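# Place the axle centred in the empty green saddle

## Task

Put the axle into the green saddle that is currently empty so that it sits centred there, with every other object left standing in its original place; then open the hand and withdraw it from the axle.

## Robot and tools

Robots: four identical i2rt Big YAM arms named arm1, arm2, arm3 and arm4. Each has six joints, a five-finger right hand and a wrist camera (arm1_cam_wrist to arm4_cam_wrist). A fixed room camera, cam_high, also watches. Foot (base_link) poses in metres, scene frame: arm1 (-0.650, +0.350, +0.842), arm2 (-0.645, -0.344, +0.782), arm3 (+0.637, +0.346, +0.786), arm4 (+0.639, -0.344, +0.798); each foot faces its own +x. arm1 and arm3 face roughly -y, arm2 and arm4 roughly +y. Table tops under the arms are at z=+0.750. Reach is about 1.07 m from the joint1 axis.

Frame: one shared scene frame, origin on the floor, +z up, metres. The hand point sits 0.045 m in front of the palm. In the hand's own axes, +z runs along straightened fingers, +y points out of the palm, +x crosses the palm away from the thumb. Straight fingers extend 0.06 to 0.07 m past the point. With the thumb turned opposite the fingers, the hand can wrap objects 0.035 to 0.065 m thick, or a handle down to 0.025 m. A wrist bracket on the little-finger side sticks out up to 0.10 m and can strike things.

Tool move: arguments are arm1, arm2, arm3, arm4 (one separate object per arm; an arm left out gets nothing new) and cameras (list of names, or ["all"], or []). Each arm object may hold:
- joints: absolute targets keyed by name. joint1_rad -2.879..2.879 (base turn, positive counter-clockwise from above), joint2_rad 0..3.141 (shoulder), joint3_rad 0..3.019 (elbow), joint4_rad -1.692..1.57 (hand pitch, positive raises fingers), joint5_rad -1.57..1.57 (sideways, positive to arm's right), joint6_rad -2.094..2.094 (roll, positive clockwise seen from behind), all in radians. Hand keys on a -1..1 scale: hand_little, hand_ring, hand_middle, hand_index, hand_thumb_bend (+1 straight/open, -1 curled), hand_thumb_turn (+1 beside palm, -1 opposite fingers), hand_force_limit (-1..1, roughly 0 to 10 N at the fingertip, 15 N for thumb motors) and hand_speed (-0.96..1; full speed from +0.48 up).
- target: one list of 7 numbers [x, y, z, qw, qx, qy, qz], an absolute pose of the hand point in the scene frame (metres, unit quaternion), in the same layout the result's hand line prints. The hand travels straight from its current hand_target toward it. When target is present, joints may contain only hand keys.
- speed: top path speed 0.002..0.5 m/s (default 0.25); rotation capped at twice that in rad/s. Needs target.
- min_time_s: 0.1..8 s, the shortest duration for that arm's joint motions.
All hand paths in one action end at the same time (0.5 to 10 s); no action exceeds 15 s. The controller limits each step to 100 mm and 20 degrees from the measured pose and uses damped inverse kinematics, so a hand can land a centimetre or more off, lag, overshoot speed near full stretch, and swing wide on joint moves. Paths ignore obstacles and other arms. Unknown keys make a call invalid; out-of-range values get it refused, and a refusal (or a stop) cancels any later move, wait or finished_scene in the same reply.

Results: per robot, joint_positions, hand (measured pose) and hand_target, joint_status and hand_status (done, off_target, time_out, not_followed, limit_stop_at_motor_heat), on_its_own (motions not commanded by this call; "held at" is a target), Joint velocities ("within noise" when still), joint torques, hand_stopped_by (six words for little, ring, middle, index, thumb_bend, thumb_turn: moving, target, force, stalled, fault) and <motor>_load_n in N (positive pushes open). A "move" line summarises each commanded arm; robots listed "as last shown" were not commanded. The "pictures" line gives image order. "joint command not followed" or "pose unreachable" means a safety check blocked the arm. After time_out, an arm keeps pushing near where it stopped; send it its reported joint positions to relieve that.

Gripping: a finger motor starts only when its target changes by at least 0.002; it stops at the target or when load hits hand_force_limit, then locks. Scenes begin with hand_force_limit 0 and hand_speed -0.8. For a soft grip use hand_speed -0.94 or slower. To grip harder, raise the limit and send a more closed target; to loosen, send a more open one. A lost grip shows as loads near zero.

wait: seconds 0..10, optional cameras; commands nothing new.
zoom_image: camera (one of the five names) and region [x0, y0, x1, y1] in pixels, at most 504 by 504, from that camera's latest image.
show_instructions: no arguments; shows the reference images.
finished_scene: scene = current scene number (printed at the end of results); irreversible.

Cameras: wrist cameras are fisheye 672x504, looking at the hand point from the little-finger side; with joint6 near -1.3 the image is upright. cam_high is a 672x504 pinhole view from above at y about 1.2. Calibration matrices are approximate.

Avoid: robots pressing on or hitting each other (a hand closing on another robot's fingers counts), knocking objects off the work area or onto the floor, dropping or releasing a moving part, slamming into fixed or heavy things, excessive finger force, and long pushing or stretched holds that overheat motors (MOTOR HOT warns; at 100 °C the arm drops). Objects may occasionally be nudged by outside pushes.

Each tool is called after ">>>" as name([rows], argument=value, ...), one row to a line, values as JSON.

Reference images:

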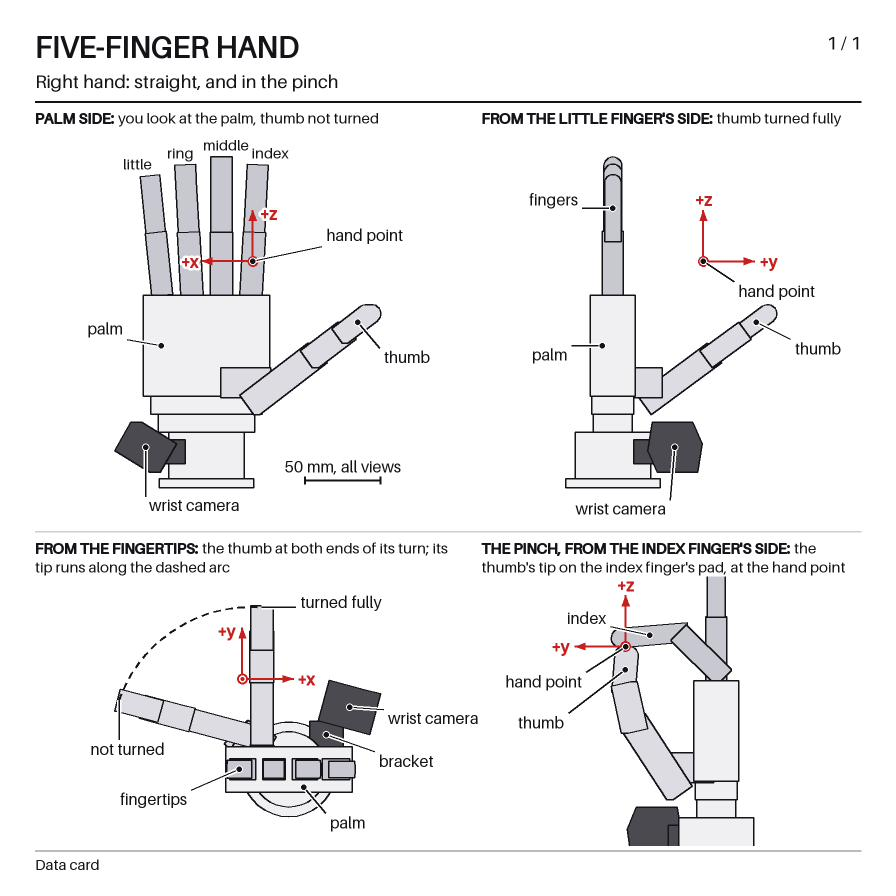

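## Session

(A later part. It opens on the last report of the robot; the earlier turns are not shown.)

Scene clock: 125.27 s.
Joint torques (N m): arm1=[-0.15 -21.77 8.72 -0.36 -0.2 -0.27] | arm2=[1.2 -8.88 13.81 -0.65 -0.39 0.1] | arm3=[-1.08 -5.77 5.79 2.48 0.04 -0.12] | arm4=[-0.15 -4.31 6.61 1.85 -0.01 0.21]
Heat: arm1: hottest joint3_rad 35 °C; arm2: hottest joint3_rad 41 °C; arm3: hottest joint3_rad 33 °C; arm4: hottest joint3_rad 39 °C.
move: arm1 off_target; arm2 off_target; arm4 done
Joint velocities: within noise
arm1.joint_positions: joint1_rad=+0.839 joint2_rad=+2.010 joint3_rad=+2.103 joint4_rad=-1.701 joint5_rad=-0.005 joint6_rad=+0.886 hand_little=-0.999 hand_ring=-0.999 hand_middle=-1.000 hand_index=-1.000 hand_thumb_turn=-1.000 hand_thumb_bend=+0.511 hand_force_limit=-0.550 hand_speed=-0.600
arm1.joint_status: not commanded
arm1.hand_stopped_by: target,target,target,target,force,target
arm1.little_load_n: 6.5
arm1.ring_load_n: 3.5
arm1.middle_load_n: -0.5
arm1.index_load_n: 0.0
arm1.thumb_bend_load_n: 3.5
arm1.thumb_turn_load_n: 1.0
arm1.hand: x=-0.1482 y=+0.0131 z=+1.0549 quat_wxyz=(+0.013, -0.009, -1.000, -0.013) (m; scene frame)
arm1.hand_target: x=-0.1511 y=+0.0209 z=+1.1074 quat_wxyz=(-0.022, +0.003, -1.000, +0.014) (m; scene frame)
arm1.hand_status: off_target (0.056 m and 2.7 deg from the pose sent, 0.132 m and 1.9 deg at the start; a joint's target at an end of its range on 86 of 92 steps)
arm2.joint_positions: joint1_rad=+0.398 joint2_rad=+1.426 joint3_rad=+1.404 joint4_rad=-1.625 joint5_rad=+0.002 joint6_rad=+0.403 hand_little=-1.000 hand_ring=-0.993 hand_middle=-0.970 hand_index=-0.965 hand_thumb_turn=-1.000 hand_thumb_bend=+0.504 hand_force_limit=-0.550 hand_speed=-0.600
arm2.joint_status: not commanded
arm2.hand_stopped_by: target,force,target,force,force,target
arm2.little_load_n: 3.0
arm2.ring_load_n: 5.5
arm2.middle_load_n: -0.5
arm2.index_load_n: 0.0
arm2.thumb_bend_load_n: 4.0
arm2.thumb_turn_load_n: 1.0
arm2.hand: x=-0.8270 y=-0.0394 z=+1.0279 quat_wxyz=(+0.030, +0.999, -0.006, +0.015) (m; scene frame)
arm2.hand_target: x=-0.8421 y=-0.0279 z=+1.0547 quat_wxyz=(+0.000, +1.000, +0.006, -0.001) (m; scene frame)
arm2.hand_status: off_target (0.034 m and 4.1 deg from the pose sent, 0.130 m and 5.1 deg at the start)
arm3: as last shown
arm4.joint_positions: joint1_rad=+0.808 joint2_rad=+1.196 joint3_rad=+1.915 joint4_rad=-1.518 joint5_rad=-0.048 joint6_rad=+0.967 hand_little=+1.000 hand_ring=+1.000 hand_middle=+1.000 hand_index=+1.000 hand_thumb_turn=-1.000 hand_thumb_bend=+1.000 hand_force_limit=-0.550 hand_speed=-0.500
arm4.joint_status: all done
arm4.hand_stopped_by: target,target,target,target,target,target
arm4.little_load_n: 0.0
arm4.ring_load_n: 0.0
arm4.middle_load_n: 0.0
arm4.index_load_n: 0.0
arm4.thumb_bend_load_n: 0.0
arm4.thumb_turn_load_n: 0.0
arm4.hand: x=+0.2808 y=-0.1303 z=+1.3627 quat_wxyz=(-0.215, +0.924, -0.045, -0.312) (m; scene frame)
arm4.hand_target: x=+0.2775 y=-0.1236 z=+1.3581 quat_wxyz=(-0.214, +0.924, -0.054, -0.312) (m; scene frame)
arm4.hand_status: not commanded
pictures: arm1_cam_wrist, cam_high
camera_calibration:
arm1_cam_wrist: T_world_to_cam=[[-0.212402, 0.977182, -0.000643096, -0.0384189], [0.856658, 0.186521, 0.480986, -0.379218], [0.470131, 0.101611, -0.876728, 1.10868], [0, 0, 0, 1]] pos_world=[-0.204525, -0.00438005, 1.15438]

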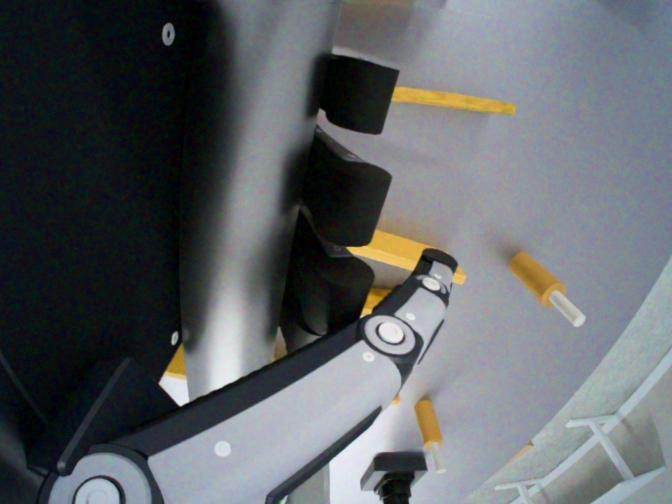

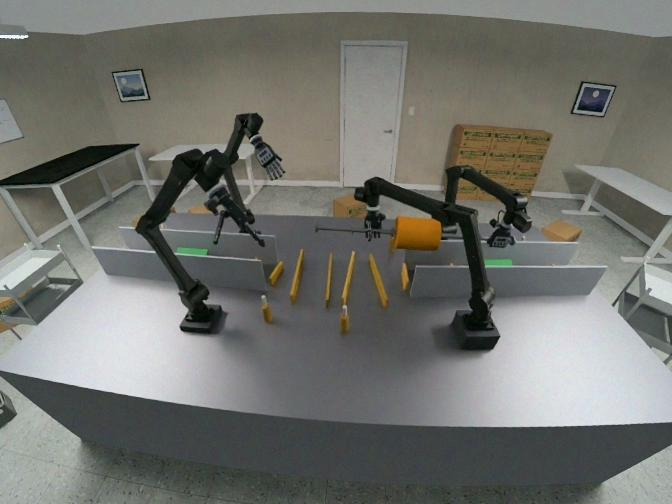

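>>> move(arm1={"target": [-0.42, 0.019, 1.095, 0, -0.016, 1, 0], "speed": 0.14}, arm2={"target": [-1.11, -0.042, 1.065, 0, 1, 0.016, 0], "speed": 0.14}, cameras=["arm1_cam_wrist", "cam_high"])

Scene clock: 128.13 s.
Joint torques (N m): arm1=[-0.38 -14.68 8.53 -0.16 0.08 -0.26] | arm2=[0.32 -13.92 14.06 -0.05 -0.33 -0.01] | arm3=[-1.14 -6.48 5.9 2.55 0 -0.12] | arm4=[-0.09 -4.31 6.61 1.85 -0.01 0.21]
Heat: arm1: hottest joint3_rad 35 °C; arm2: hottest joint3_rad 41 °C; arm3: hottest joint3_rad 33 °C; arm4: hottest joint3_rad 39 °C.
move: arm1 off_target; arm2 off_target
Joint velocities: within noise
arm1.joint_positions: joint1_rad=+0.444 joint2_rad=+1.544 joint3_rad=+1.482 joint4_rad=-1.588 joint5_rad=-0.003 joint6_rad=+0.459 hand_little=-0.999 hand_ring=-0.999 hand_middle=-1.000 hand_index=-1.000 hand_thumb_turn=-1.000 hand_thumb_bend=+0.511 hand_force_limit=-0.550 hand_speed=-0.600
arm1.joint_status: not commanded
arm1.hand_stopped_by: target,target,target,target,force,target
arm1.little_load_n: 7.0
arm1.ring_load_n: 3.0
arm1.middle_load_n: -0.5
arm1.index_load_n: 0.0
arm1.thumb_bend_load_n: 3.5
arm1.thumb_turn_load_n: 1.0
arm1.hand: x=-0.4189 y=+0.0194 z=+1.0655 quat_wxyz=(+0.017, +0.007, -0.999, -0.035) (m; scene frame)
arm1.hand_target: x=-0.4203 y=+0.0198 z=+1.0943 quat_wxyz=(+0.000, +0.016, -1.000, +0.000) (m; scene frame)
arm1.hand_status: off_target (0.029 m and 4.6 deg from the pose sent, 0.275 m and 3.5 deg at the start)
arm2.joint_positions: joint1_rad=+0.867 joint2_rad=+1.815 joint3_rad=+1.894 joint4_rad=-1.683 joint5_rad=-0.011 joint6_rad=+0.850 hand_little=-1.000 hand_ring=-0.993 hand_middle=-0.970 hand_index=-0.965 hand_thumb_turn=-1.000 hand_thumb_bend=+0.504 hand_force_limit=-0.550 hand_speed=-0.600
arm2.joint_status: not commanded
arm2.hand_stopped_by: target,force,target,force,force,target
arm2.little_load_n: 0.5
arm2.ring_load_n: 4.0
arm2.middle_load_n: 0.0
arm2.index_load_n: 0.0
arm2.thumb_bend_load_n: 4.0
arm2.thumb_turn_load_n: 1.0
arm2.hand: x=-1.0942 y=-0.0483 z=+1.0307 quat_wxyz=(+0.010, +1.000, +0.005, +0.008) (m; scene frame)
arm2.hand_target: x=-1.1078 y=-0.0436 z=+1.0642 quat_wxyz=(-0.014, +1.000, +0.014, -0.023) (m; scene frame)
arm2.hand_status: off_target (0.038 m and 2.0 deg from the pose sent, 0.286 m and 4.6 deg at the start; a joint's target at an end of its range on 34 of 78 steps)
arm3, arm4: as last shown
arm3.thumb_turn_load_n: 0.5
pictures: arm1_cam_wrist, cam_high
camera_calibration:
arm1_cam_wrist: T_world_to_cam=[[-0.242178, 0.969184, 0.0450847, -0.163174], [0.854414, 0.191022, 0.483205, -0.156922], [0.459702, 0.155543, -0.874346, 1.23658], [0, 0, 0, 1]] pos_world=[-0.4739, -0.00422027, 1.16438]

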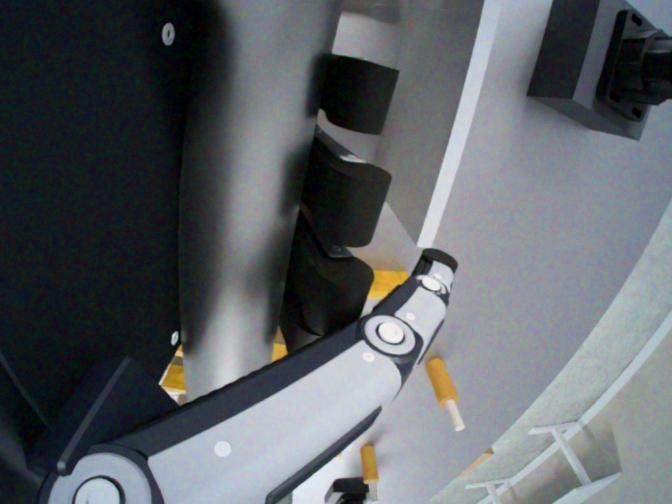

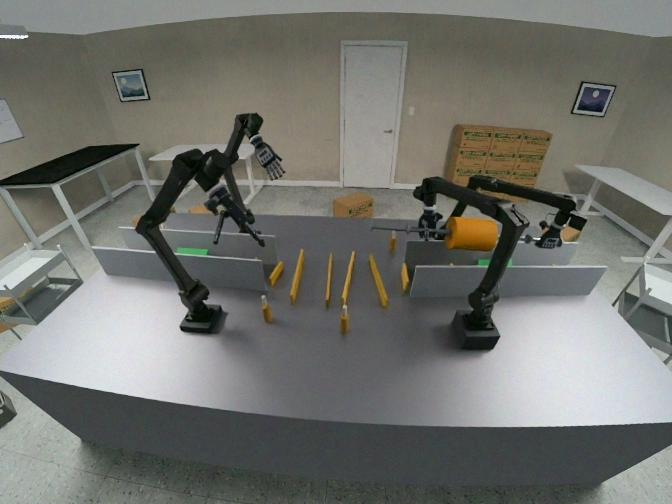

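>>> move(arm1={"target": [-0.655, 0.012, 1.085, 0, -0.024, 1, 0], "speed": 0.12}, arm2={"target": [-1.348, -0.062, 1.075, 0, 1, 0.024, 0], "speed": 0.12}, cameras=["all"])

Scene clock: 132.63 s.
Joint torques (N m): arm1=[-1.03 -12.1 8.72 -0.34 -0.02 -0.28] | arm2=[0.09 -19.9 14.28 0.28 -0.62 0.61] | arm3=[-1.55 -6.77 5.68 2.37 0.02 -0.13] | arm4=[-0.15 -4.31 6.58 1.85 -0.01 0.21]
Heat: arm1: hottest joint3_rad 35 °C; arm2: hottest joint3_rad 41 °C; arm3: hottest joint3_rad 33 °C; arm4: hottest joint3_rad 38 °C.
move: arm1 off_target; arm2 off_target
Joint velocities: within noise
arm1.joint_positions: joint1_rad=-0.108 joint2_rad=+1.432 joint3_rad=+1.346 joint4_rad=-1.554 joint5_rad=+0.000 joint6_rad=-0.111 hand_little=-0.999 hand_ring=-0.999 hand_middle=-1.000 hand_index=-1.000 hand_thumb_turn=-1.000 hand_thumb_bend=+0.511 hand_force_limit=-0.550 hand_speed=-0.600
arm1.joint_status: not commanded
arm1.hand_stopped_by: target,target,target,target,force,target
arm1.little_load_n: 4.5
arm1.ring_load_n: 5.5
arm1.middle_load_n: 0.0
arm1.index_load_n: 0.0
arm1.thumb_bend_load_n: 3.5
arm1.thumb_turn_load_n: 1.0
arm1.hand: x=-0.6526 y=+0.0137 z=+1.0615 quat_wxyz=(-0.002, +0.016, -0.999, -0.034) (m; scene frame)
arm1.hand_target: x=-0.6549 y=+0.0126 z=+1.0844 quat_wxyz=(+0.000, +0.024, -1.000, +0.000) (m; scene frame)
arm1.hand_status: off_target (0.024 m and 4.0 deg from the pose sent, 0.237 m and 4.9 deg at the start)
arm2.joint_positions: joint1_rad=+1.090 joint2_rad=+2.295 joint3_rad=+2.642 joint4_rad=-1.688 joint5_rad=-0.025 joint6_rad=+1.051 hand_little=-1.000 hand_ring=-0.994 hand_middle=-0.970 hand_index=-0.964 hand_thumb_turn=-1.000 hand_thumb_bend=+0.504 hand_force_limit=-0.550 hand_speed=-0.600
arm2.joint_status: not commanded
arm2.hand_stopped_by: target,force,target,force,force,target
arm2.little_load_n: 0.0
arm2.ring_load_n: 0.0
arm2.middle_load_n: -0.5
arm2.index_load_n: 11.5
arm2.thumb_bend_load_n: 4.0
arm2.thumb_turn_load_n: 1.0
arm2.hand: x=-1.3329 y=-0.0624 z=+1.0246 quat_wxyz=(-0.049, +0.993, +0.018, -0.107) (m; scene frame)
arm2.hand_target: x=-1.3434 y=-0.0640 z=+1.0742 quat_wxyz=(-0.064, +0.986, -0.002, -0.154) (m; scene frame)
arm2.hand_status: off_target (0.053 m and 13.5 deg from the pose sent, 0.258 m and 2.6 deg at the start; a joint's target at an end of its range on 87 of 88 steps)
arm3, arm4: as last shown
arm3.thumb_turn_load_n: 0.0
pictures: arm1_cam_wrist, arm2_cam_wrist, arm3_cam_wrist, arm4_cam_wrist, cam_high
camera_calibration:
arm1_cam_wrist: T_world_to_cam=[[-0.260293, 0.964967, 0.0329547, -0.212886], [0.831034, 0.206528, 0.516458, -0.00505643], [0.491559, 0.161817, -0.855678, 1.34224], [0, 0, 0, 1]] pos_world=[-0.711003, -0.0107257, 1.15816]
arm2_cam_wrist: T_world_to_cam=[[0.32376, -0.931794, -0.164134, 0.536055], [-0.696324, -0.352111, 0.62542, -1.58725], [-0.640556, -0.0881958, -0.76283, 0.0348703], [0, 0, 0, 1]] pos_world=[-1.25646, -0.0563189, 1.10728]
arm3_cam_wrist: T_world_to_cam=[[0.548389, 0.802616, -0.234686, -0.245377], [0.784751, -0.590894, -0.18711, 0.309383], [-0.288852, -0.0815608, -0.953893, 1.48687], [0, 0, 0, 1]] pos_world=[0.321258, 0.501026, 1.41861]
arm4_cam_wrist: T_world_to_cam=[[-0.0467736, -0.861591, -0.505443, 0.594407], [-0.41137, -0.444482, 0.795745, -1.03276], [-0.910267, 0.245144, -0.333643, 0.853825], [0, 0, 0, 1]] pos_world=[0.380167, -0.156216, 1.40712]

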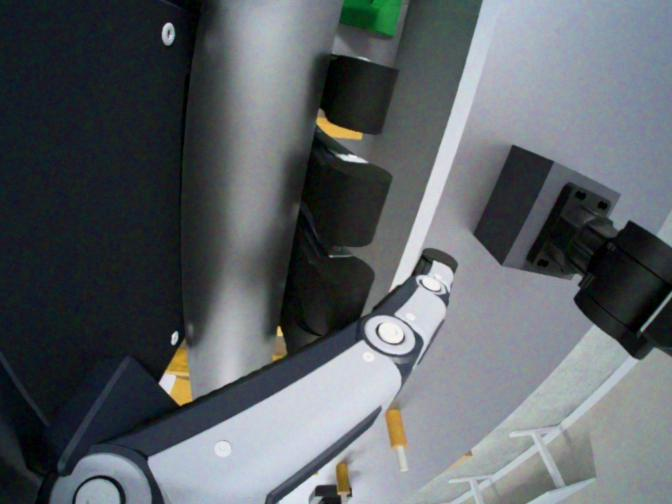

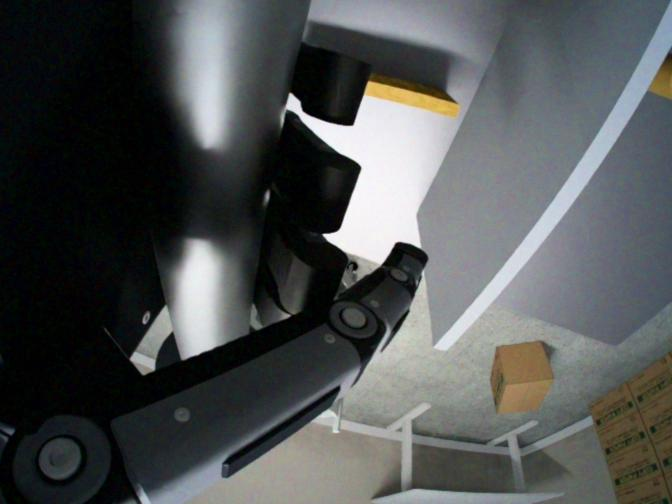

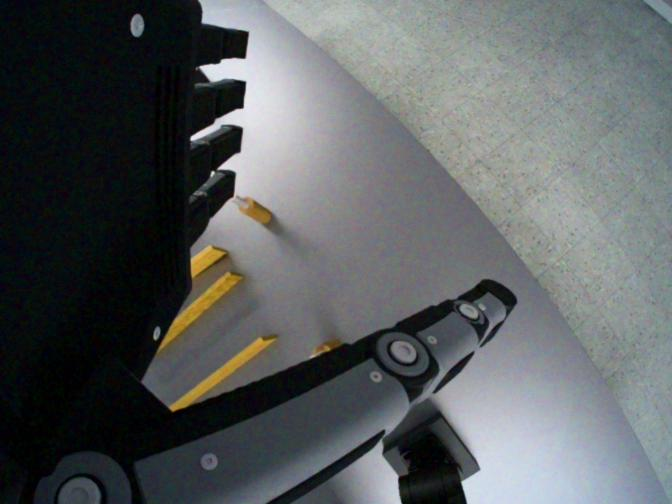

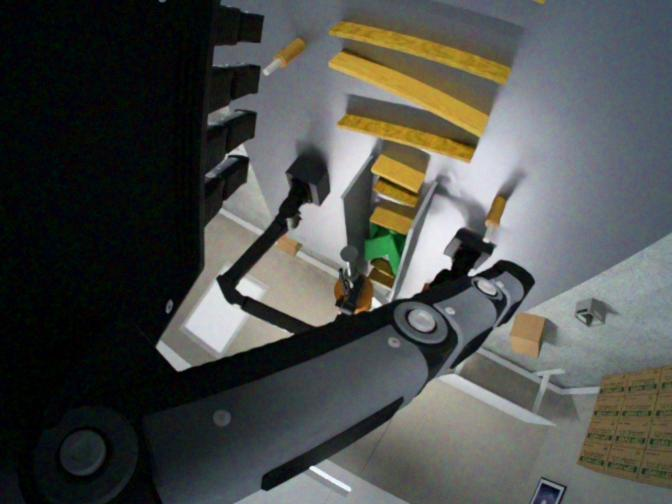

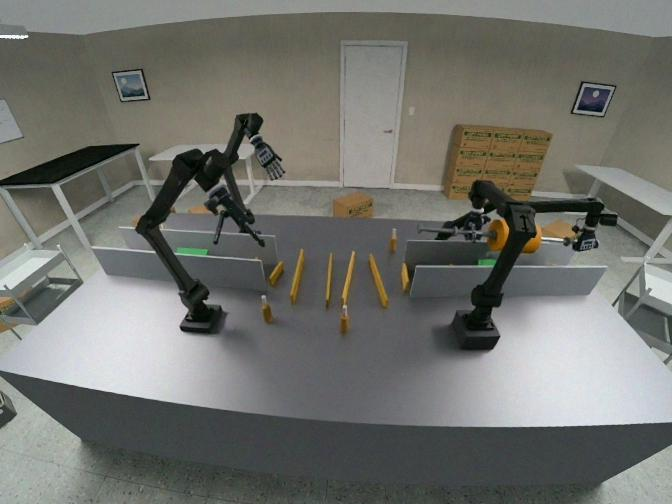

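>>> zoom_image(camera="cam_high", region=[400, 180, 640, 320])

Scaled by 2.100 from the camera's 672x504 image, which has a finer 960x720 frame.

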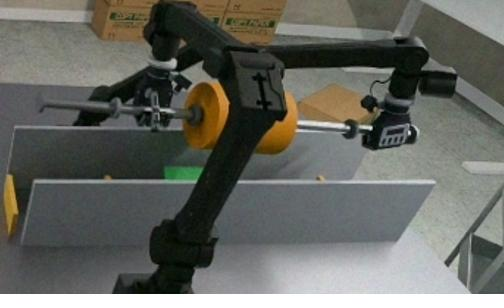

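>>> move(arm1={"target": [-0.662, 0.012, 1.035, 0, -0.024, 1, 0], "speed": 0.06}, arm2={"target": [-1.354, -0.064, 1.06, 0, 1, 0.024, 0], "speed": 0.06}, cameras=["arm1_cam_wrist", "arm2_cam_wrist", "cam_high"])

>>> zoom_image(camera="cam_high", region=[400, 180, 640, 320])

Scene clock: 137.03 s.
Joint torques (N m): arm1=[-1.14 -11.34 8.03 0.17 -0.1 -0.33] | arm2=[0.15 -20.01 14.39 0.49 -0.42 0.65] | arm3=[-1.32 -5.71 5.79 2.35 -0.01 -0.18] | arm4=[-0.09 -4.42 6.63 1.85 -0.01 0.21]
Heat: arm1: hottest joint3_rad 35 °C; arm2: hottest joint3_rad 42 °C; arm3: hottest joint3_rad 33 °C; arm4: hottest joint3_rad 38 °C.
move: arm1 off_target; arm2 off_target
Joint velocities: within noise
arm1.joint_positions: joint1_rad=-0.121 joint2_rad=+1.432 joint3_rad=+1.236 joint4_rad=-1.429 joint5_rad=+0.002 joint6_rad=-0.123 hand_little=-1.000 hand_ring=-0.999 hand_middle=-1.000 hand_index=-1.000 hand_thumb_turn=-1.000 hand_thumb_bend=+0.511 hand_force_limit=-0.550 hand_speed=-0.600
arm1.joint_status: not commanded
arm1.hand_stopped_by: target,target,target,target,force,target
arm1.little_load_n: 1.5
arm1.ring_load_n: 3.5
arm1.middle_load_n: 1.5
arm1.index_load_n: 0.5
arm1.thumb_bend_load_n: 3.5
arm1.thumb_turn_load_n: 1.5
arm1.hand: x=-0.6578 y=+0.0158 z=+1.0189 quat_wxyz=(-0.001, +0.016, -1.000, -0.026) (m; scene frame)
arm1.hand_target: x=-0.6619 y=+0.0123 z=+1.0348 quat_wxyz=(+0.001, +0.024, -1.000, +0.000) (m; scene frame)
arm1.hand_status: off_target (0.017 m and 3.1 deg from the pose sent, 0.028 m and 4.0 deg at the start)
arm2.joint_positions: joint1_rad=+1.091 joint2_rad=+2.326 joint3_rad=+2.647 joint4_rad=-1.688 joint5_rad=-0.031 joint6_rad=+1.052 hand_little=-1.000 hand_ring=-0.994 hand_middle=-0.970 hand_index=-0.964 hand_thumb_turn=-1.000 hand_thumb_bend=+0.504 hand_force_limit=-0.550 hand_speed=-0.600
arm2.joint_status: not commanded
arm2.hand_stopped_by: target,force,target,force,force,target
arm2.little_load_n: 0.0
arm2.ring_load_n: 0.0
arm2.middle_load_n: -0.5
arm2.index_load_n: 7.5
arm2.thumb_bend_load_n: 4.0
arm2.thumb_turn_load_n: 1.0
arm2.hand: x=-1.3370 y=-0.0624 z=+1.0055 quat_wxyz=(-0.040, +0.994, +0.018, -0.098) (m; scene frame)
arm2.hand_target: x=-1.3490 y=-0.0662 z=+1.0592 quat_wxyz=(-0.059, +0.988, -0.002, -0.146) (m; scene frame)
arm2.hand_status: off_target (0.057 m and 12.1 deg from the pose sent, 0.041 m and 13.5 deg at the start; a joint's target at an end of its range on 97 of 100 steps)
arm3.joint_positions: joint1_rad=-1.892 joint2_rad=+1.200 joint3_rad=+1.906 joint4_rad=-1.519 joint5_rad=+0.018 joint6_rad=-0.967 hand_little=+1.000 hand_ring=+1.000 hand_middle=+1.000 hand_index=+1.000 hand_thumb_turn=-1.000 hand_thumb_bend=+1.000 hand_force_limit=-0.550 hand_speed=-0.500
arm3.joint_status: not commanded
arm3.hand_stopped_by: target,target,target,target,target,target
arm3.little_load_n: 0.5
arm3.ring_load_n: 0.0
arm3.middle_load_n: 0.0
arm3.index_load_n: 0.0
arm3.thumb_bend_load_n: 0.0
arm3.thumb_turn_load_n: 0.0
arm3.hand: x=+0.2910 y=+0.4895 z=+1.3114 quat_wxyz=(+0.373, -0.407, -0.832, +0.049) (m; scene frame)
arm3.hand_target: x=+0.2879 y=+0.4939 z=+1.3116 quat_wxyz=(+0.379, -0.406, -0.830, +0.047) (m; scene frame)
arm3.hand_status: not commanded
arm4: as last shown
pictures: arm1_cam_wrist, arm2_cam_wrist, cam_high
camera_calibration:
arm1_cam_wrist: T_world_to_cam=[[-0.259191, 0.965646, 0.0186488, -0.199552], [0.832541, 0.213593, 0.51113, 0.0271581], [0.489587, 0.148006, -0.859301, 1.31062], [0, 0, 0, 1]] pos_world=[-0.715996, -0.00708374, 1.11606]
arm2_cam_wrist: T_world_to_cam=[[0.32826, -0.933925, -0.141526, 0.51737], [-0.707701, -0.342397, 0.618, -1.5853], [-0.625624, -0.102706, -0.773335, 0.0472251], [0, 0, 0, 1]] pos_world=[-1.26221, -0.0547675, 1.08946]

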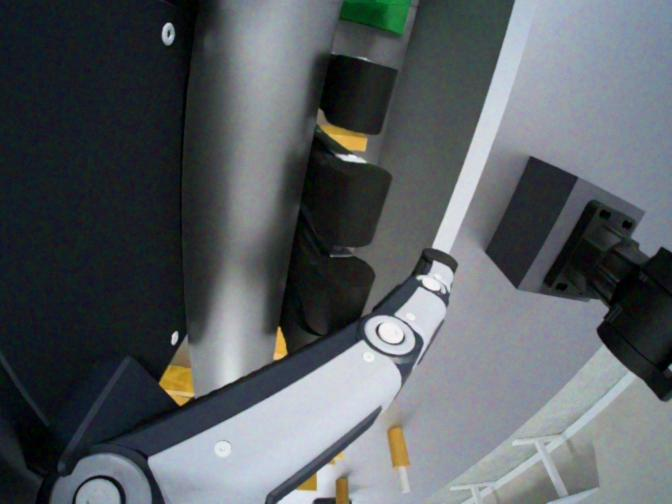

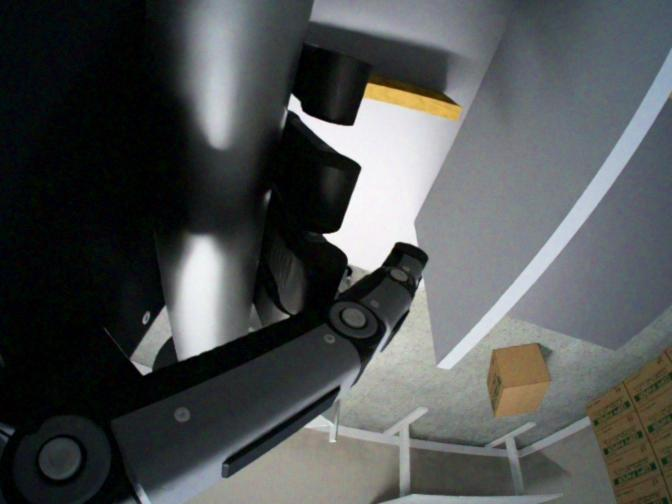

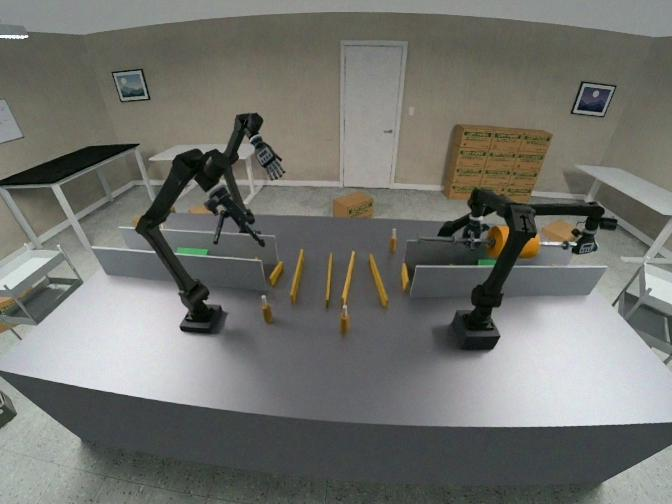

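Scaled by 2.100 from the camera's 672x504 image, which has a finer 960x720 frame.

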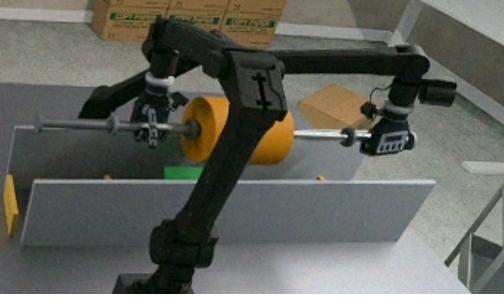

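>>> move(arm1={"target": [-0.664, 0.010, 0.975, 0, -0.024, 1, 0], "speed": 0.06}, arm2={"target": [-1.356, -0.066, 1.005, 0, 1, 0.024, 0], "speed": 0.06}, cameras=["arm1_cam_wrist", "arm2_cam_wrist", "cam_high"])

>>> zoom_image(camera="cam_high", region=[400, 180, 640, 320])

Scene clock: 140.60 s.
Joint torques (N m): arm1=[-0.91 -10.52 7.64 0.13 -0.2 -0.3] | arm2=[0.21 -20.84 12.51 0.2 -0.24 0.54] | arm3=[-0.85 -6.3 5.72 2.48 0.09 -0.12] | arm4=[-0.09 -4.31 6.61 1.87 0 0.21]
Heat: arm1: hottest joint3_rad 35 °C; arm2: hottest joint3_rad 43 °C; arm3: hottest joint3_rad 33 °C; arm4: hottest joint3_rad 38 °C.
move: arm1 off_target; arm2 off_target
Joint velocities: within noise
arm1.joint_positions: joint1_rad=-0.127 joint2_rad=+1.458 joint3_rad=+1.118 joint4_rad=-1.269 joint5_rad=+0.004 joint6_rad=-0.135 hand_little=-1.000 hand_ring=-0.999 hand_middle=-1.000 hand_index=-1.000 hand_thumb_turn=-1.000 hand_thumb_bend=+0.511 hand_force_limit=-0.550 hand_speed=-0.600
arm1.joint_status: not commanded
arm1.hand_stopped_by: target,target,target,target,force,target
arm1.little_load_n: 1.0
arm1.ring_load_n: 3.5
arm1.middle_load_n: 1.5
arm1.index_load_n: 1.0
arm1.thumb_bend_load_n: 3.5
arm1.thumb_turn_load_n: 1.5
arm1.hand: x=-0.6613 y=+0.0165 z=+0.9640 quat_wxyz=(+0.001, +0.018, -1.000, -0.018) (m; scene frame)
arm1.hand_target: x=-0.6640 y=+0.0103 z=+0.9750 quat_wxyz=(+0.000, +0.024, -1.000, +0.000) (m; scene frame)
arm1.hand_status: off_target (0.013 m and 2.2 deg from the pose sent, 0.045 m and 3.1 deg at the start)
arm2.joint_positions: joint1_rad=+1.094 joint2_rad=+2.384 joint3_rad=+2.648 joint4_rad=-1.688 joint5_rad=-0.026 joint6_rad=+1.054 hand_little=-1.000 hand_ring=-0.994 hand_middle=-0.970 hand_index=-0.964 hand_thumb_turn=-1.000 hand_thumb_bend=+0.504 hand_force_limit=-0.550 hand_speed=-0.600
arm2.joint_status: not commanded
arm2.hand_stopped_by: target,force,target,force,force,target
arm2.little_load_n: 0.0
arm2.ring_load_n: 0.0
arm2.middle_load_n: 0.0
arm2.index_load_n: 6.5
arm2.thumb_bend_load_n: 4.0
arm2.thumb_turn_load_n: 1.0
arm2.hand: x=-1.3413 y=-0.0616 z=+0.9627 quat_wxyz=(-0.028, +0.997, +0.018, -0.071) (m; scene frame)
arm2.hand_target: x=-1.3529 y=-0.0674 z=+1.0046 quat_wxyz=(-0.044, +0.993, +0.005, -0.107) (m; scene frame)
arm2.hand_status: off_target (0.045 m and 8.8 deg from the pose sent, 0.019 m and 12.1 deg at the start; a joint's target at an end of its range on 91 of 95 steps)
arm3, arm4: as last shown
arm3.little_load_n: 0.0
pictures: arm1_cam_wrist, arm2_cam_wrist, cam_high
camera_calibration:
arm1_cam_wrist: T_world_to_cam=[[-0.264426, 0.964396, 0.00433226, -0.189783], [0.832961, 0.226119, 0.50502, 0.0639225], [0.48606, 0.137149, -0.863097, 1.26663], [0, 0, 0, 1]] pos_world=[-0.719087, -0.00514572, 1.06176]
arm2_cam_wrist: T_world_to_cam=[[0.335025, -0.936677, -0.101953, 0.484319], [-0.740036, -0.328567, 0.586849, -1.57419], [-0.583186, -0.12116, -0.803252, 0.0961134], [0, 0, 0, 1]] pos_world=[-1.27116, -0.05193, 1.05039]

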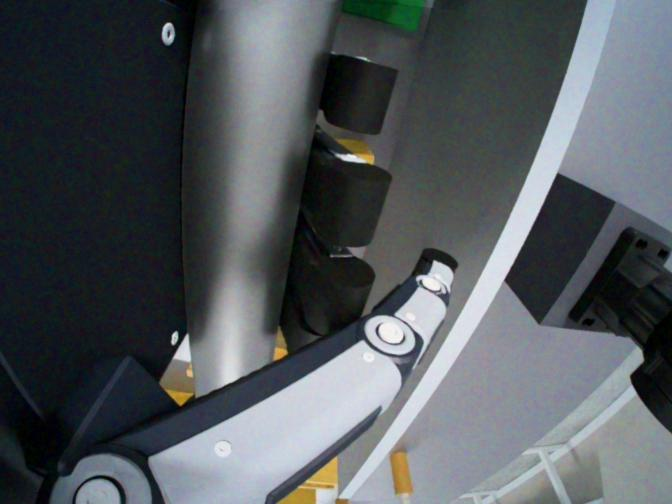

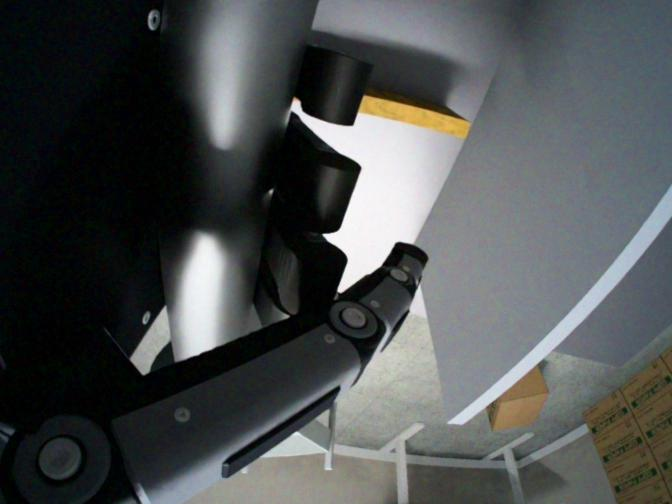

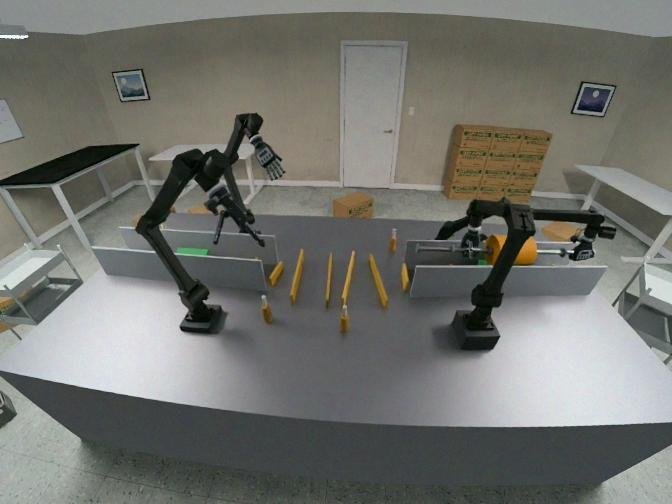

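Scaled by 2.100 from the camera's 672x504 image, which has a finer 960x720 frame.

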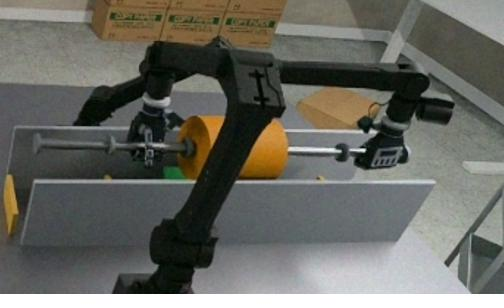

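>>> move(arm1={"target": [-0.665, 0.010, 0.93, 0, -0.024, 1, 0], "speed": 0.05}, arm2={"target": [-1.356, -0.066, 0.955, 0, 1, 0.024, 0], "speed": 0.05})

>>> move(arm1={"target": [-0.665, 0.010, 0.90, 0, -0.024, 1, 0], "speed": 0.05}, arm2={"target": [-1.356, -0.066, 0.92, 0, 1, 0.024, 0], "speed": 0.05}, cameras=["arm1_cam_wrist", "arm2_cam_wrist", "cam_high"])

>>> zoom_image(camera="cam_high", region=[400, 180, 640, 320])

Scene clock: 144.43 s.
Joint torques (N m): arm1=[-1.14 -10.34 7.25 0.01 -0.25 -0.22] | arm2=[0.85 -20.54 11.41 0.23 -0.27 0.43] | arm3=[-0.85 -6.18 5.79 2.54 0.03 -0.1] | arm4=[-0.09 -4.37 6.64 1.87 0 0.21]
Heat: arm1: hottest joint3_rad 35 °C; arm2: hottest joint3_rad 43 °C; arm3: hottest joint3_rad 33 °C; arm4: hottest joint3_rad 37 °C.
move: arm1 off_target; arm2 off_target
Joint velocities: within noise
arm1.joint_positions: joint1_rad=-0.131 joint2_rad=+1.503 joint3_rad=+1.040 joint4_rad=-1.146 joint5_rad=+0.004 joint6_rad=-0.140 hand_little=-1.000 hand_ring=-0.999 hand_middle=-1.000 hand_index=-1.000 hand_thumb_turn=-1.000 hand_thumb_bend=+0.511 hand_force_limit=-0.550 hand_speed=-0.600
arm1.joint_status: not commanded
arm1.hand_stopped_by: target,target,target,target,force,target
arm1.little_load_n: 0.5
arm1.ring_load_n: 3.0
arm1.middle_load_n: 1.5
arm1.index_load_n: 1.5
arm1.thumb_bend_load_n: 3.5
arm1.thumb_turn_load_n: 1.5
arm1.hand: x=-0.6629 y=+0.0176 z=+0.9194 quat_wxyz=(+0.001, +0.019, -1.000, -0.018) (m; scene frame)
arm1.hand_target: x=-0.6649 y=+0.0102 z=+0.9300 quat_wxyz=(+0.000, +0.024, -1.000, +0.000) (m; scene frame)
arm1.hand_status: off_target (0.013 m and 2.1 deg from the pose sent, 0.035 m and 2.2 deg at the start)
arm2.joint_positions: joint1_rad=+1.096 joint2_rad=+2.440 joint3_rad=+2.648 joint4_rad=-1.688 joint5_rad=-0.019 joint6_rad=+1.054 hand_little=-1.000 hand_ring=-0.993 hand_middle=-0.970 hand_index=-0.964 hand_thumb_turn=-1.000 hand_thumb_bend=+0.504 hand_force_limit=-0.550 hand_speed=-0.600
arm2.joint_status: not commanded
arm2.hand_stopped_by: target,force,target,force,force,target
arm2.little_load_n: 0.0
arm2.ring_load_n: 0.5
arm2.middle_load_n: 0.0
arm2.index_load_n: 5.0
arm2.thumb_bend_load_n: 4.0
arm2.thumb_turn_load_n: 1.0
arm2.hand: x=-1.3427 y=-0.0608 z=+0.9217 quat_wxyz=(-0.018, +0.999, +0.019, -0.045) (m; scene frame)
arm2.hand_target: x=-1.3539 y=-0.0670 z=+0.9546 quat_wxyz=(-0.031, +0.997, +0.011, -0.072) (m; scene frame)
arm2.hand_status: off_target (0.036 m and 5.6 deg from the pose sent, 0.017 m and 8.8 deg at the start; a joint's target at an end of its range on 82 of 85 steps)
arm3, arm4: as last shown
arm3.thumb_turn_load_n: 0.5
pictures: none

Scene clock: 146.53 s.
Joint torques (N m): arm1=[-0.97 -10.7 6.86 0.06 -0.12 -0.2] | arm2=[1.32 -21.36 11.34 0.13 -0.26 0.31] | arm3=[-0.79 -5.95 5.87 2.5 0.05 -0.12] | arm4=[-0.09 -4.25 6.61 1.89 0 0.21]
Heat: arm1: hottest joint3_rad 35 °C; arm2: hottest joint3_rad 43 °C; arm3: hottest joint3_rad 33 °C; arm4: hottest joint3_rad 37 °C.
move: arm1 off_target; arm2 off_target
Joint velocities: within noise
arm1.joint_positions: joint1_rad=-0.132 joint2_rad=+1.540 joint3_rad=+0.995 joint4_rad=-1.062 joint5_rad=+0.003 joint6_rad=-0.143 hand_little=-1.000 hand_ring=-0.999 hand_middle=-1.000 hand_index=-1.000 hand_thumb_turn=-1.000 hand_thumb_bend=+0.511 hand_force_limit=-0.550 hand_speed=-0.600
arm1.joint_status: not commanded
arm1.hand_stopped_by: target,target,target,target,force,target
arm1.little_load_n: 1.0
arm1.ring_load_n: 3.5
arm1.middle_load_n: 1.5
arm1.index_load_n: 2.0
arm1.thumb_bend_load_n: 3.5
arm1.thumb_turn_load_n: 1.5
arm1.hand: x=-0.6629 y=+0.0185 z=+0.8900 quat_wxyz=(+0.000, +0.020, -1.000, -0.017) (m; scene frame)
arm1.hand_target: x=-0.6650 y=+0.0101 z=+0.9001 quat_wxyz=(+0.000, +0.024, -1.000, +0.000) (m; scene frame)
arm1.hand_status: off_target (0.013 m and 2.1 deg from the pose sent, 0.021 m and 2.1 deg at the start)
arm2.joint_positions: joint1_rad=+1.098 joint2_rad=+2.484 joint3_rad=+2.648 joint4_rad=-1.688 joint5_rad=-0.015 joint6_rad=+1.053 hand_little=-1.000 hand_ring=-0.993 hand_middle=-0.970 hand_index=-0.965 hand_thumb_turn=-1.000 hand_thumb_bend=+0.504 hand_force_limit=-0.550 hand_speed=-0.600
arm2.joint_status: not commanded
arm2.hand_stopped_by: target,force,target,force,force,target
arm2.little_load_n: 0.0
arm2.ring_load_n: 4.0
arm2.middle_load_n: 0.0
arm2.index_load_n: 1.0
arm2.thumb_bend_load_n: 4.0
arm2.thumb_turn_load_n: 1.0
arm2.hand: x=-1.3422 y=-0.0608 z=+0.8895 quat_wxyz=(-0.009, +0.999, +0.019, -0.025) (m; scene frame)
arm2.hand_target: x=-1.3540 y=-0.0668 z=+0.9198 quat_wxyz=(-0.021, +0.998, +0.015, -0.050) (m; scene frame)
arm2.hand_status: off_target (0.034 m and 3.1 deg from the pose sent, 0.014 m and 5.6 deg at the start; a joint's target at an end of its range on 61 of 63 steps)
arm3, arm4: as last shown
pictures: arm1_cam_wrist, arm2_cam_wrist, cam_high
camera_calibration:
arm1_cam_wrist: T_world_to_cam=[[-0.26768, 0.963506, 0.00212525, -0.191915], [0.831162, 0.229795, 0.506323, 0.0997637], [0.487357, 0.137299, -0.862341, 1.20343], [0, 0, 0, 1]] pos_world=[-0.720792, -0.00324344, 0.987664]
arm2_cam_wrist: T_world_to_cam=[[0.343315, -0.938497, -0.0368505, 0.430981], [-0.791638, -0.310259, 0.526354, -1.54596], [-0.505415, -0.151533, -0.849467, 0.180451], [0, 0, 0, 1]] pos_world=[-1.2806, -0.0478303, 0.982892]

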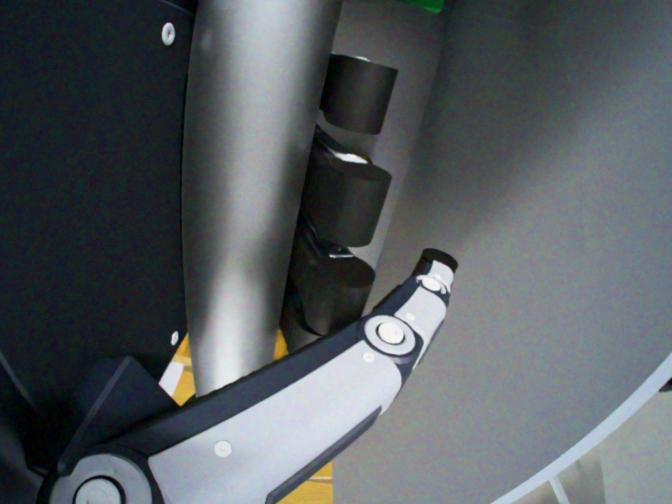

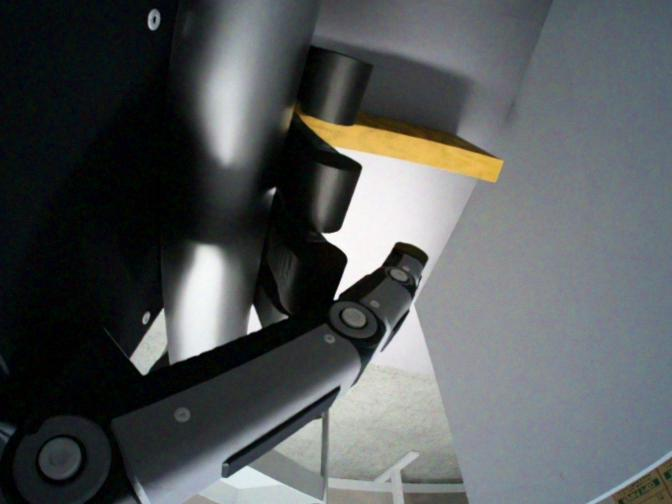

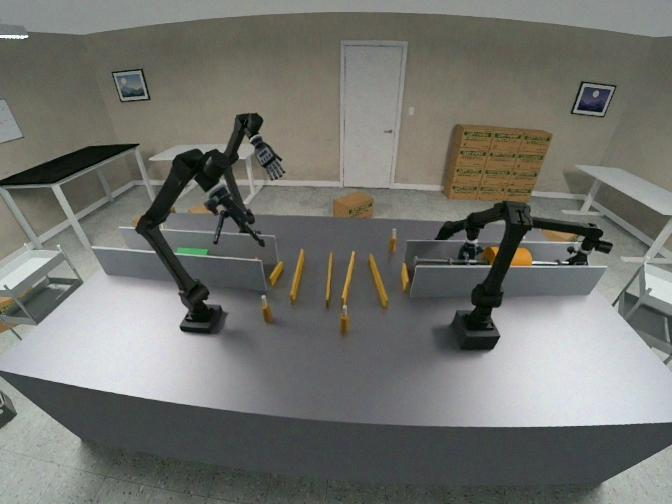

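Scaled by 2.100 from the camera's 672x504 image, which has a finer 960x720 frame.

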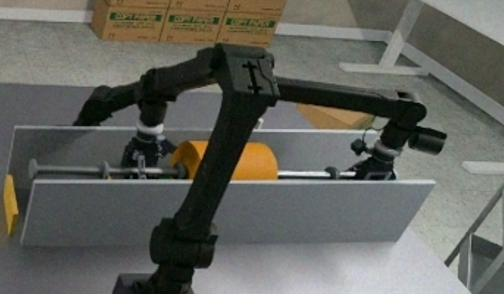

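>>> move(arm1={"target": [-0.665, 0.008, 0.88, 0, -0.024, 1, 0], "speed": 0.04}, arm2={"target": [-1.356, -0.066, 0.90, 0, 1, 0.024, 0], "speed": 0.04})

>>> move(arm1={"target": [-0.665, 0.008, 0.865, 0, -0.024, 1, 0], "speed": 0.04}, arm2={"target": [-1.356, -0.066, 0.885, 0, 1, 0.024, 0], "speed": 0.04})

Scene clock: 148.67 s.
Joint torques (N m): arm1=[-0.73 -10.4 5.82 0.09 -0.33 -0.21] | arm2=[1.14 -19.31 11.47 -0.01 -0.17 0.16] | arm3=[-0.91 -6.07 5.78 2.55 0.05 -0.14] | arm4=[-0.09 -4.37 6.61 1.87 0 0.21]
Heat: arm1: hottest joint3_rad 35 °C; arm2: hottest joint3_rad 43 °C; arm3: hottest joint3_rad 33 °C; arm4: hottest joint3_rad 37 °C.
move: arm1 done; arm2 off_target
Joint velocities: within noise
arm1.joint_positions: joint1_rad=-0.135 joint2_rad=+1.561 joint3_rad=+0.987 joint4_rad=-1.008 joint5_rad=+0.007 joint6_rad=-0.143 hand_little=-1.000 hand_ring=-0.999 hand_middle=-1.000 hand_index=-1.000 hand_thumb_turn=-1.000 hand_thumb_bend=+0.511 hand_force_limit=-0.550 hand_speed=-0.600
arm1.joint_status: not commanded
arm1.hand_stopped_by: target,target,target,target,force,target
arm1.little_load_n: 0.5
arm1.ring_load_n: 3.0
arm1.middle_load_n: 1.0
arm1.index_load_n: 1.0
arm1.thumb_bend_load_n: 3.5
arm1.thumb_turn_load_n: 1.5
arm1.hand: x=-0.6655 y=+0.0095 z=+0.8777 quat_wxyz=(+0.003, +0.019, -1.000, -0.005) (m; scene frame)
arm1.hand_target: x=-0.6649 y=+0.0080 z=+0.8801 quat_wxyz=(+0.000, +0.024, -1.000, +0.000) (m; scene frame)
arm1.hand_status: done (0.003 m and 0.9 deg from the pose sent, 0.015 m and 2.1 deg at the start)
arm2.joint_positions: joint1_rad=+1.104 joint2_rad=+2.490 joint3_rad=+2.648 joint4_rad=-1.688 joint5_rad=-0.015 joint6_rad=+1.063 hand_little=-1.000 hand_ring=-0.993 hand_middle=-0.970 hand_index=-0.965 hand_thumb_turn=-1.000 hand_thumb_bend=+0.504 hand_force_limit=-0.550 hand_speed=-0.600
arm2.joint_status: not commanded
arm2.hand_stopped_by: target,force,target,force,force,target
arm2.little_load_n: 0.0
arm2.ring_load_n: 4.0
arm2.middle_load_n: -0.5
arm2.index_load_n: 0.0
arm2.thumb_bend_load_n: 4.0
arm2.thumb_turn_load_n: 1.0
arm2.hand: x=-1.3445 y=-0.0651 z=+0.8847 quat_wxyz=(-0.008, +1.000, +0.018, -0.022) (m; scene frame)
arm2.hand_target: x=-1.3547 y=-0.0668 z=+0.8999 quat_wxyz=(-0.017, +0.999, +0.017, -0.039) (m; scene frame)
arm2.hand_status: off_target (0.019 m and 2.7 deg from the pose sent, 0.018 m and 3.1 deg at the start; a joint's target at an end of its range on 55 of 57 steps)
arm3, arm4: as last shown
arm3.thumb_turn_load_n: 0.0
arm4.index_load_n: 0.5
arm4.thumb_turn_load_n: -0.5
pictures: none

Scene clock: 150.43 s.
Joint torques (N m): arm1=[-0.21 -9.88 5.18 0.05 -0.29 -0.14] | arm2=[-0.38 -18.84 11.75 0.06 -0.09 0.15] | arm3=[-0.91 -6.42 5.82 2.41 0.04 -0.09] | arm4=[-0.09 -4.42 6.63 1.85 -0.01 0.21]
Heat: arm1: hottest joint3_rad 35 °C; arm2: hottest joint3_rad 43 °C; arm3: hottest joint3_rad 33 °C; arm4: hottest joint3_rad 37 °C.
move: arm1 done; arm2 off_target
Joint velocities: within noise
arm1.joint_positions: joint1_rad=-0.137 joint2_rad=+1.580 joint3_rad=+0.976 joint4_rad=-0.960 joint5_rad=+0.006 joint6_rad=-0.150 hand_little=-1.000 hand_ring=-1.000 hand_middle=-1.000 hand_index=-1.000 hand_thumb_turn=-1.000 hand_thumb_bend=+0.511 hand_force_limit=-0.550 hand_speed=-0.600
arm1.joint_status: not commanded
arm1.hand_stopped_by: target,target,target,target,force,target
arm1.little_load_n: 0.0
arm1.ring_load_n: 2.0
arm1.middle_load_n: 1.0
arm1.index_load_n: 1.5
arm1.thumb_bend_load_n: 3.5
arm1.thumb_turn_load_n: 1.0
arm1.hand: x=-0.6671 y=+0.0042 z=+0.8658 quat_wxyz=(+0.004, +0.021, -1.000, +0.004) (m; scene frame)
arm1.hand_target: x=-0.6650 y=+0.0079 z=+0.8650 quat_wxyz=(+0.000, +0.024, -1.000, +0.000) (m; scene frame)
arm1.hand_status: done (0.004 m and 0.7 deg from the pose sent, 0.013 m and 0.9 deg at the start)
arm2.joint_positions: joint1_rad=+1.116 joint2_rad=+2.502 joint3_rad=+2.648 joint4_rad=-1.688 joint5_rad=-0.017 joint6_rad=+1.066 hand_little=-1.000 hand_ring=-0.993 hand_middle=-0.970 hand_index=-0.965 hand_thumb_turn=-1.000 hand_thumb_bend=+0.504 hand_force_limit=-0.550 hand_speed=-0.600
arm2.joint_status: not commanded
arm2.hand_stopped_by: target,force,target,force,force,target
arm2.little_load_n: 0.5
arm2.ring_load_n: 1.5
arm2.middle_load_n: 0.0
arm2.index_load_n: 0.0
arm2.thumb_bend_load_n: 4.0
arm2.thumb_turn_load_n: 1.0
arm2.hand: x=-1.3478 y=-0.0741 z=+0.8762 quat_wxyz=(-0.004, +1.000, +0.022, -0.017) (m; scene frame)
arm2.hand_target: x=-1.3549 y=-0.0666 z=+0.8847 quat_wxyz=(-0.013, +0.999, +0.018, -0.031) (m; scene frame)
arm2.hand_status: off_target (0.015 m and 2.0 deg from the pose sent, 0.012 m and 2.7 deg at the start; a joint's target at an end of its range on 52 of 53 steps)
arm3: as last shown
arm3.ring_load_n: -0.5
arm3.thumb_turn_load_n: 0.5
arm4.joint_positions: joint1_rad=+0.808 joint2_rad=+1.196 joint3_rad=+1.915 joint4_rad=-1.518 joint5_rad=-0.048 joint6_rad=+0.967 hand_little=+1.000 hand_ring=+1.000 hand_middle=+1.000 hand_index=+1.000 hand_thumb_turn=-1.000 hand_thumb_bend=+1.000 hand_force_limit=-0.550 hand_speed=-0.500
arm4.joint_status: not commanded
arm4.hand_stopped_by: target,target,target,target,target,target
arm4.little_load_n: 0.0
arm4.ring_load_n: 0.0
arm4.middle_load_n: 0.5
arm4.index_load_n: 0.0
arm4.thumb_bend_load_n: 0.0
arm4.thumb_turn_load_n: -0.5
arm4.hand: x=+0.2808 y=-0.1303 z=+1.3627 quat_wxyz=(-0.215, +0.924, -0.045, -0.312) (m; scene frame)
arm4.hand_target: x=+0.2775 y=-0.1236 z=+1.3581 quat_wxyz=(-0.214, +0.924, -0.054, -0.312) (m; scene frame)
arm4.hand_status: not commanded
pictures: none


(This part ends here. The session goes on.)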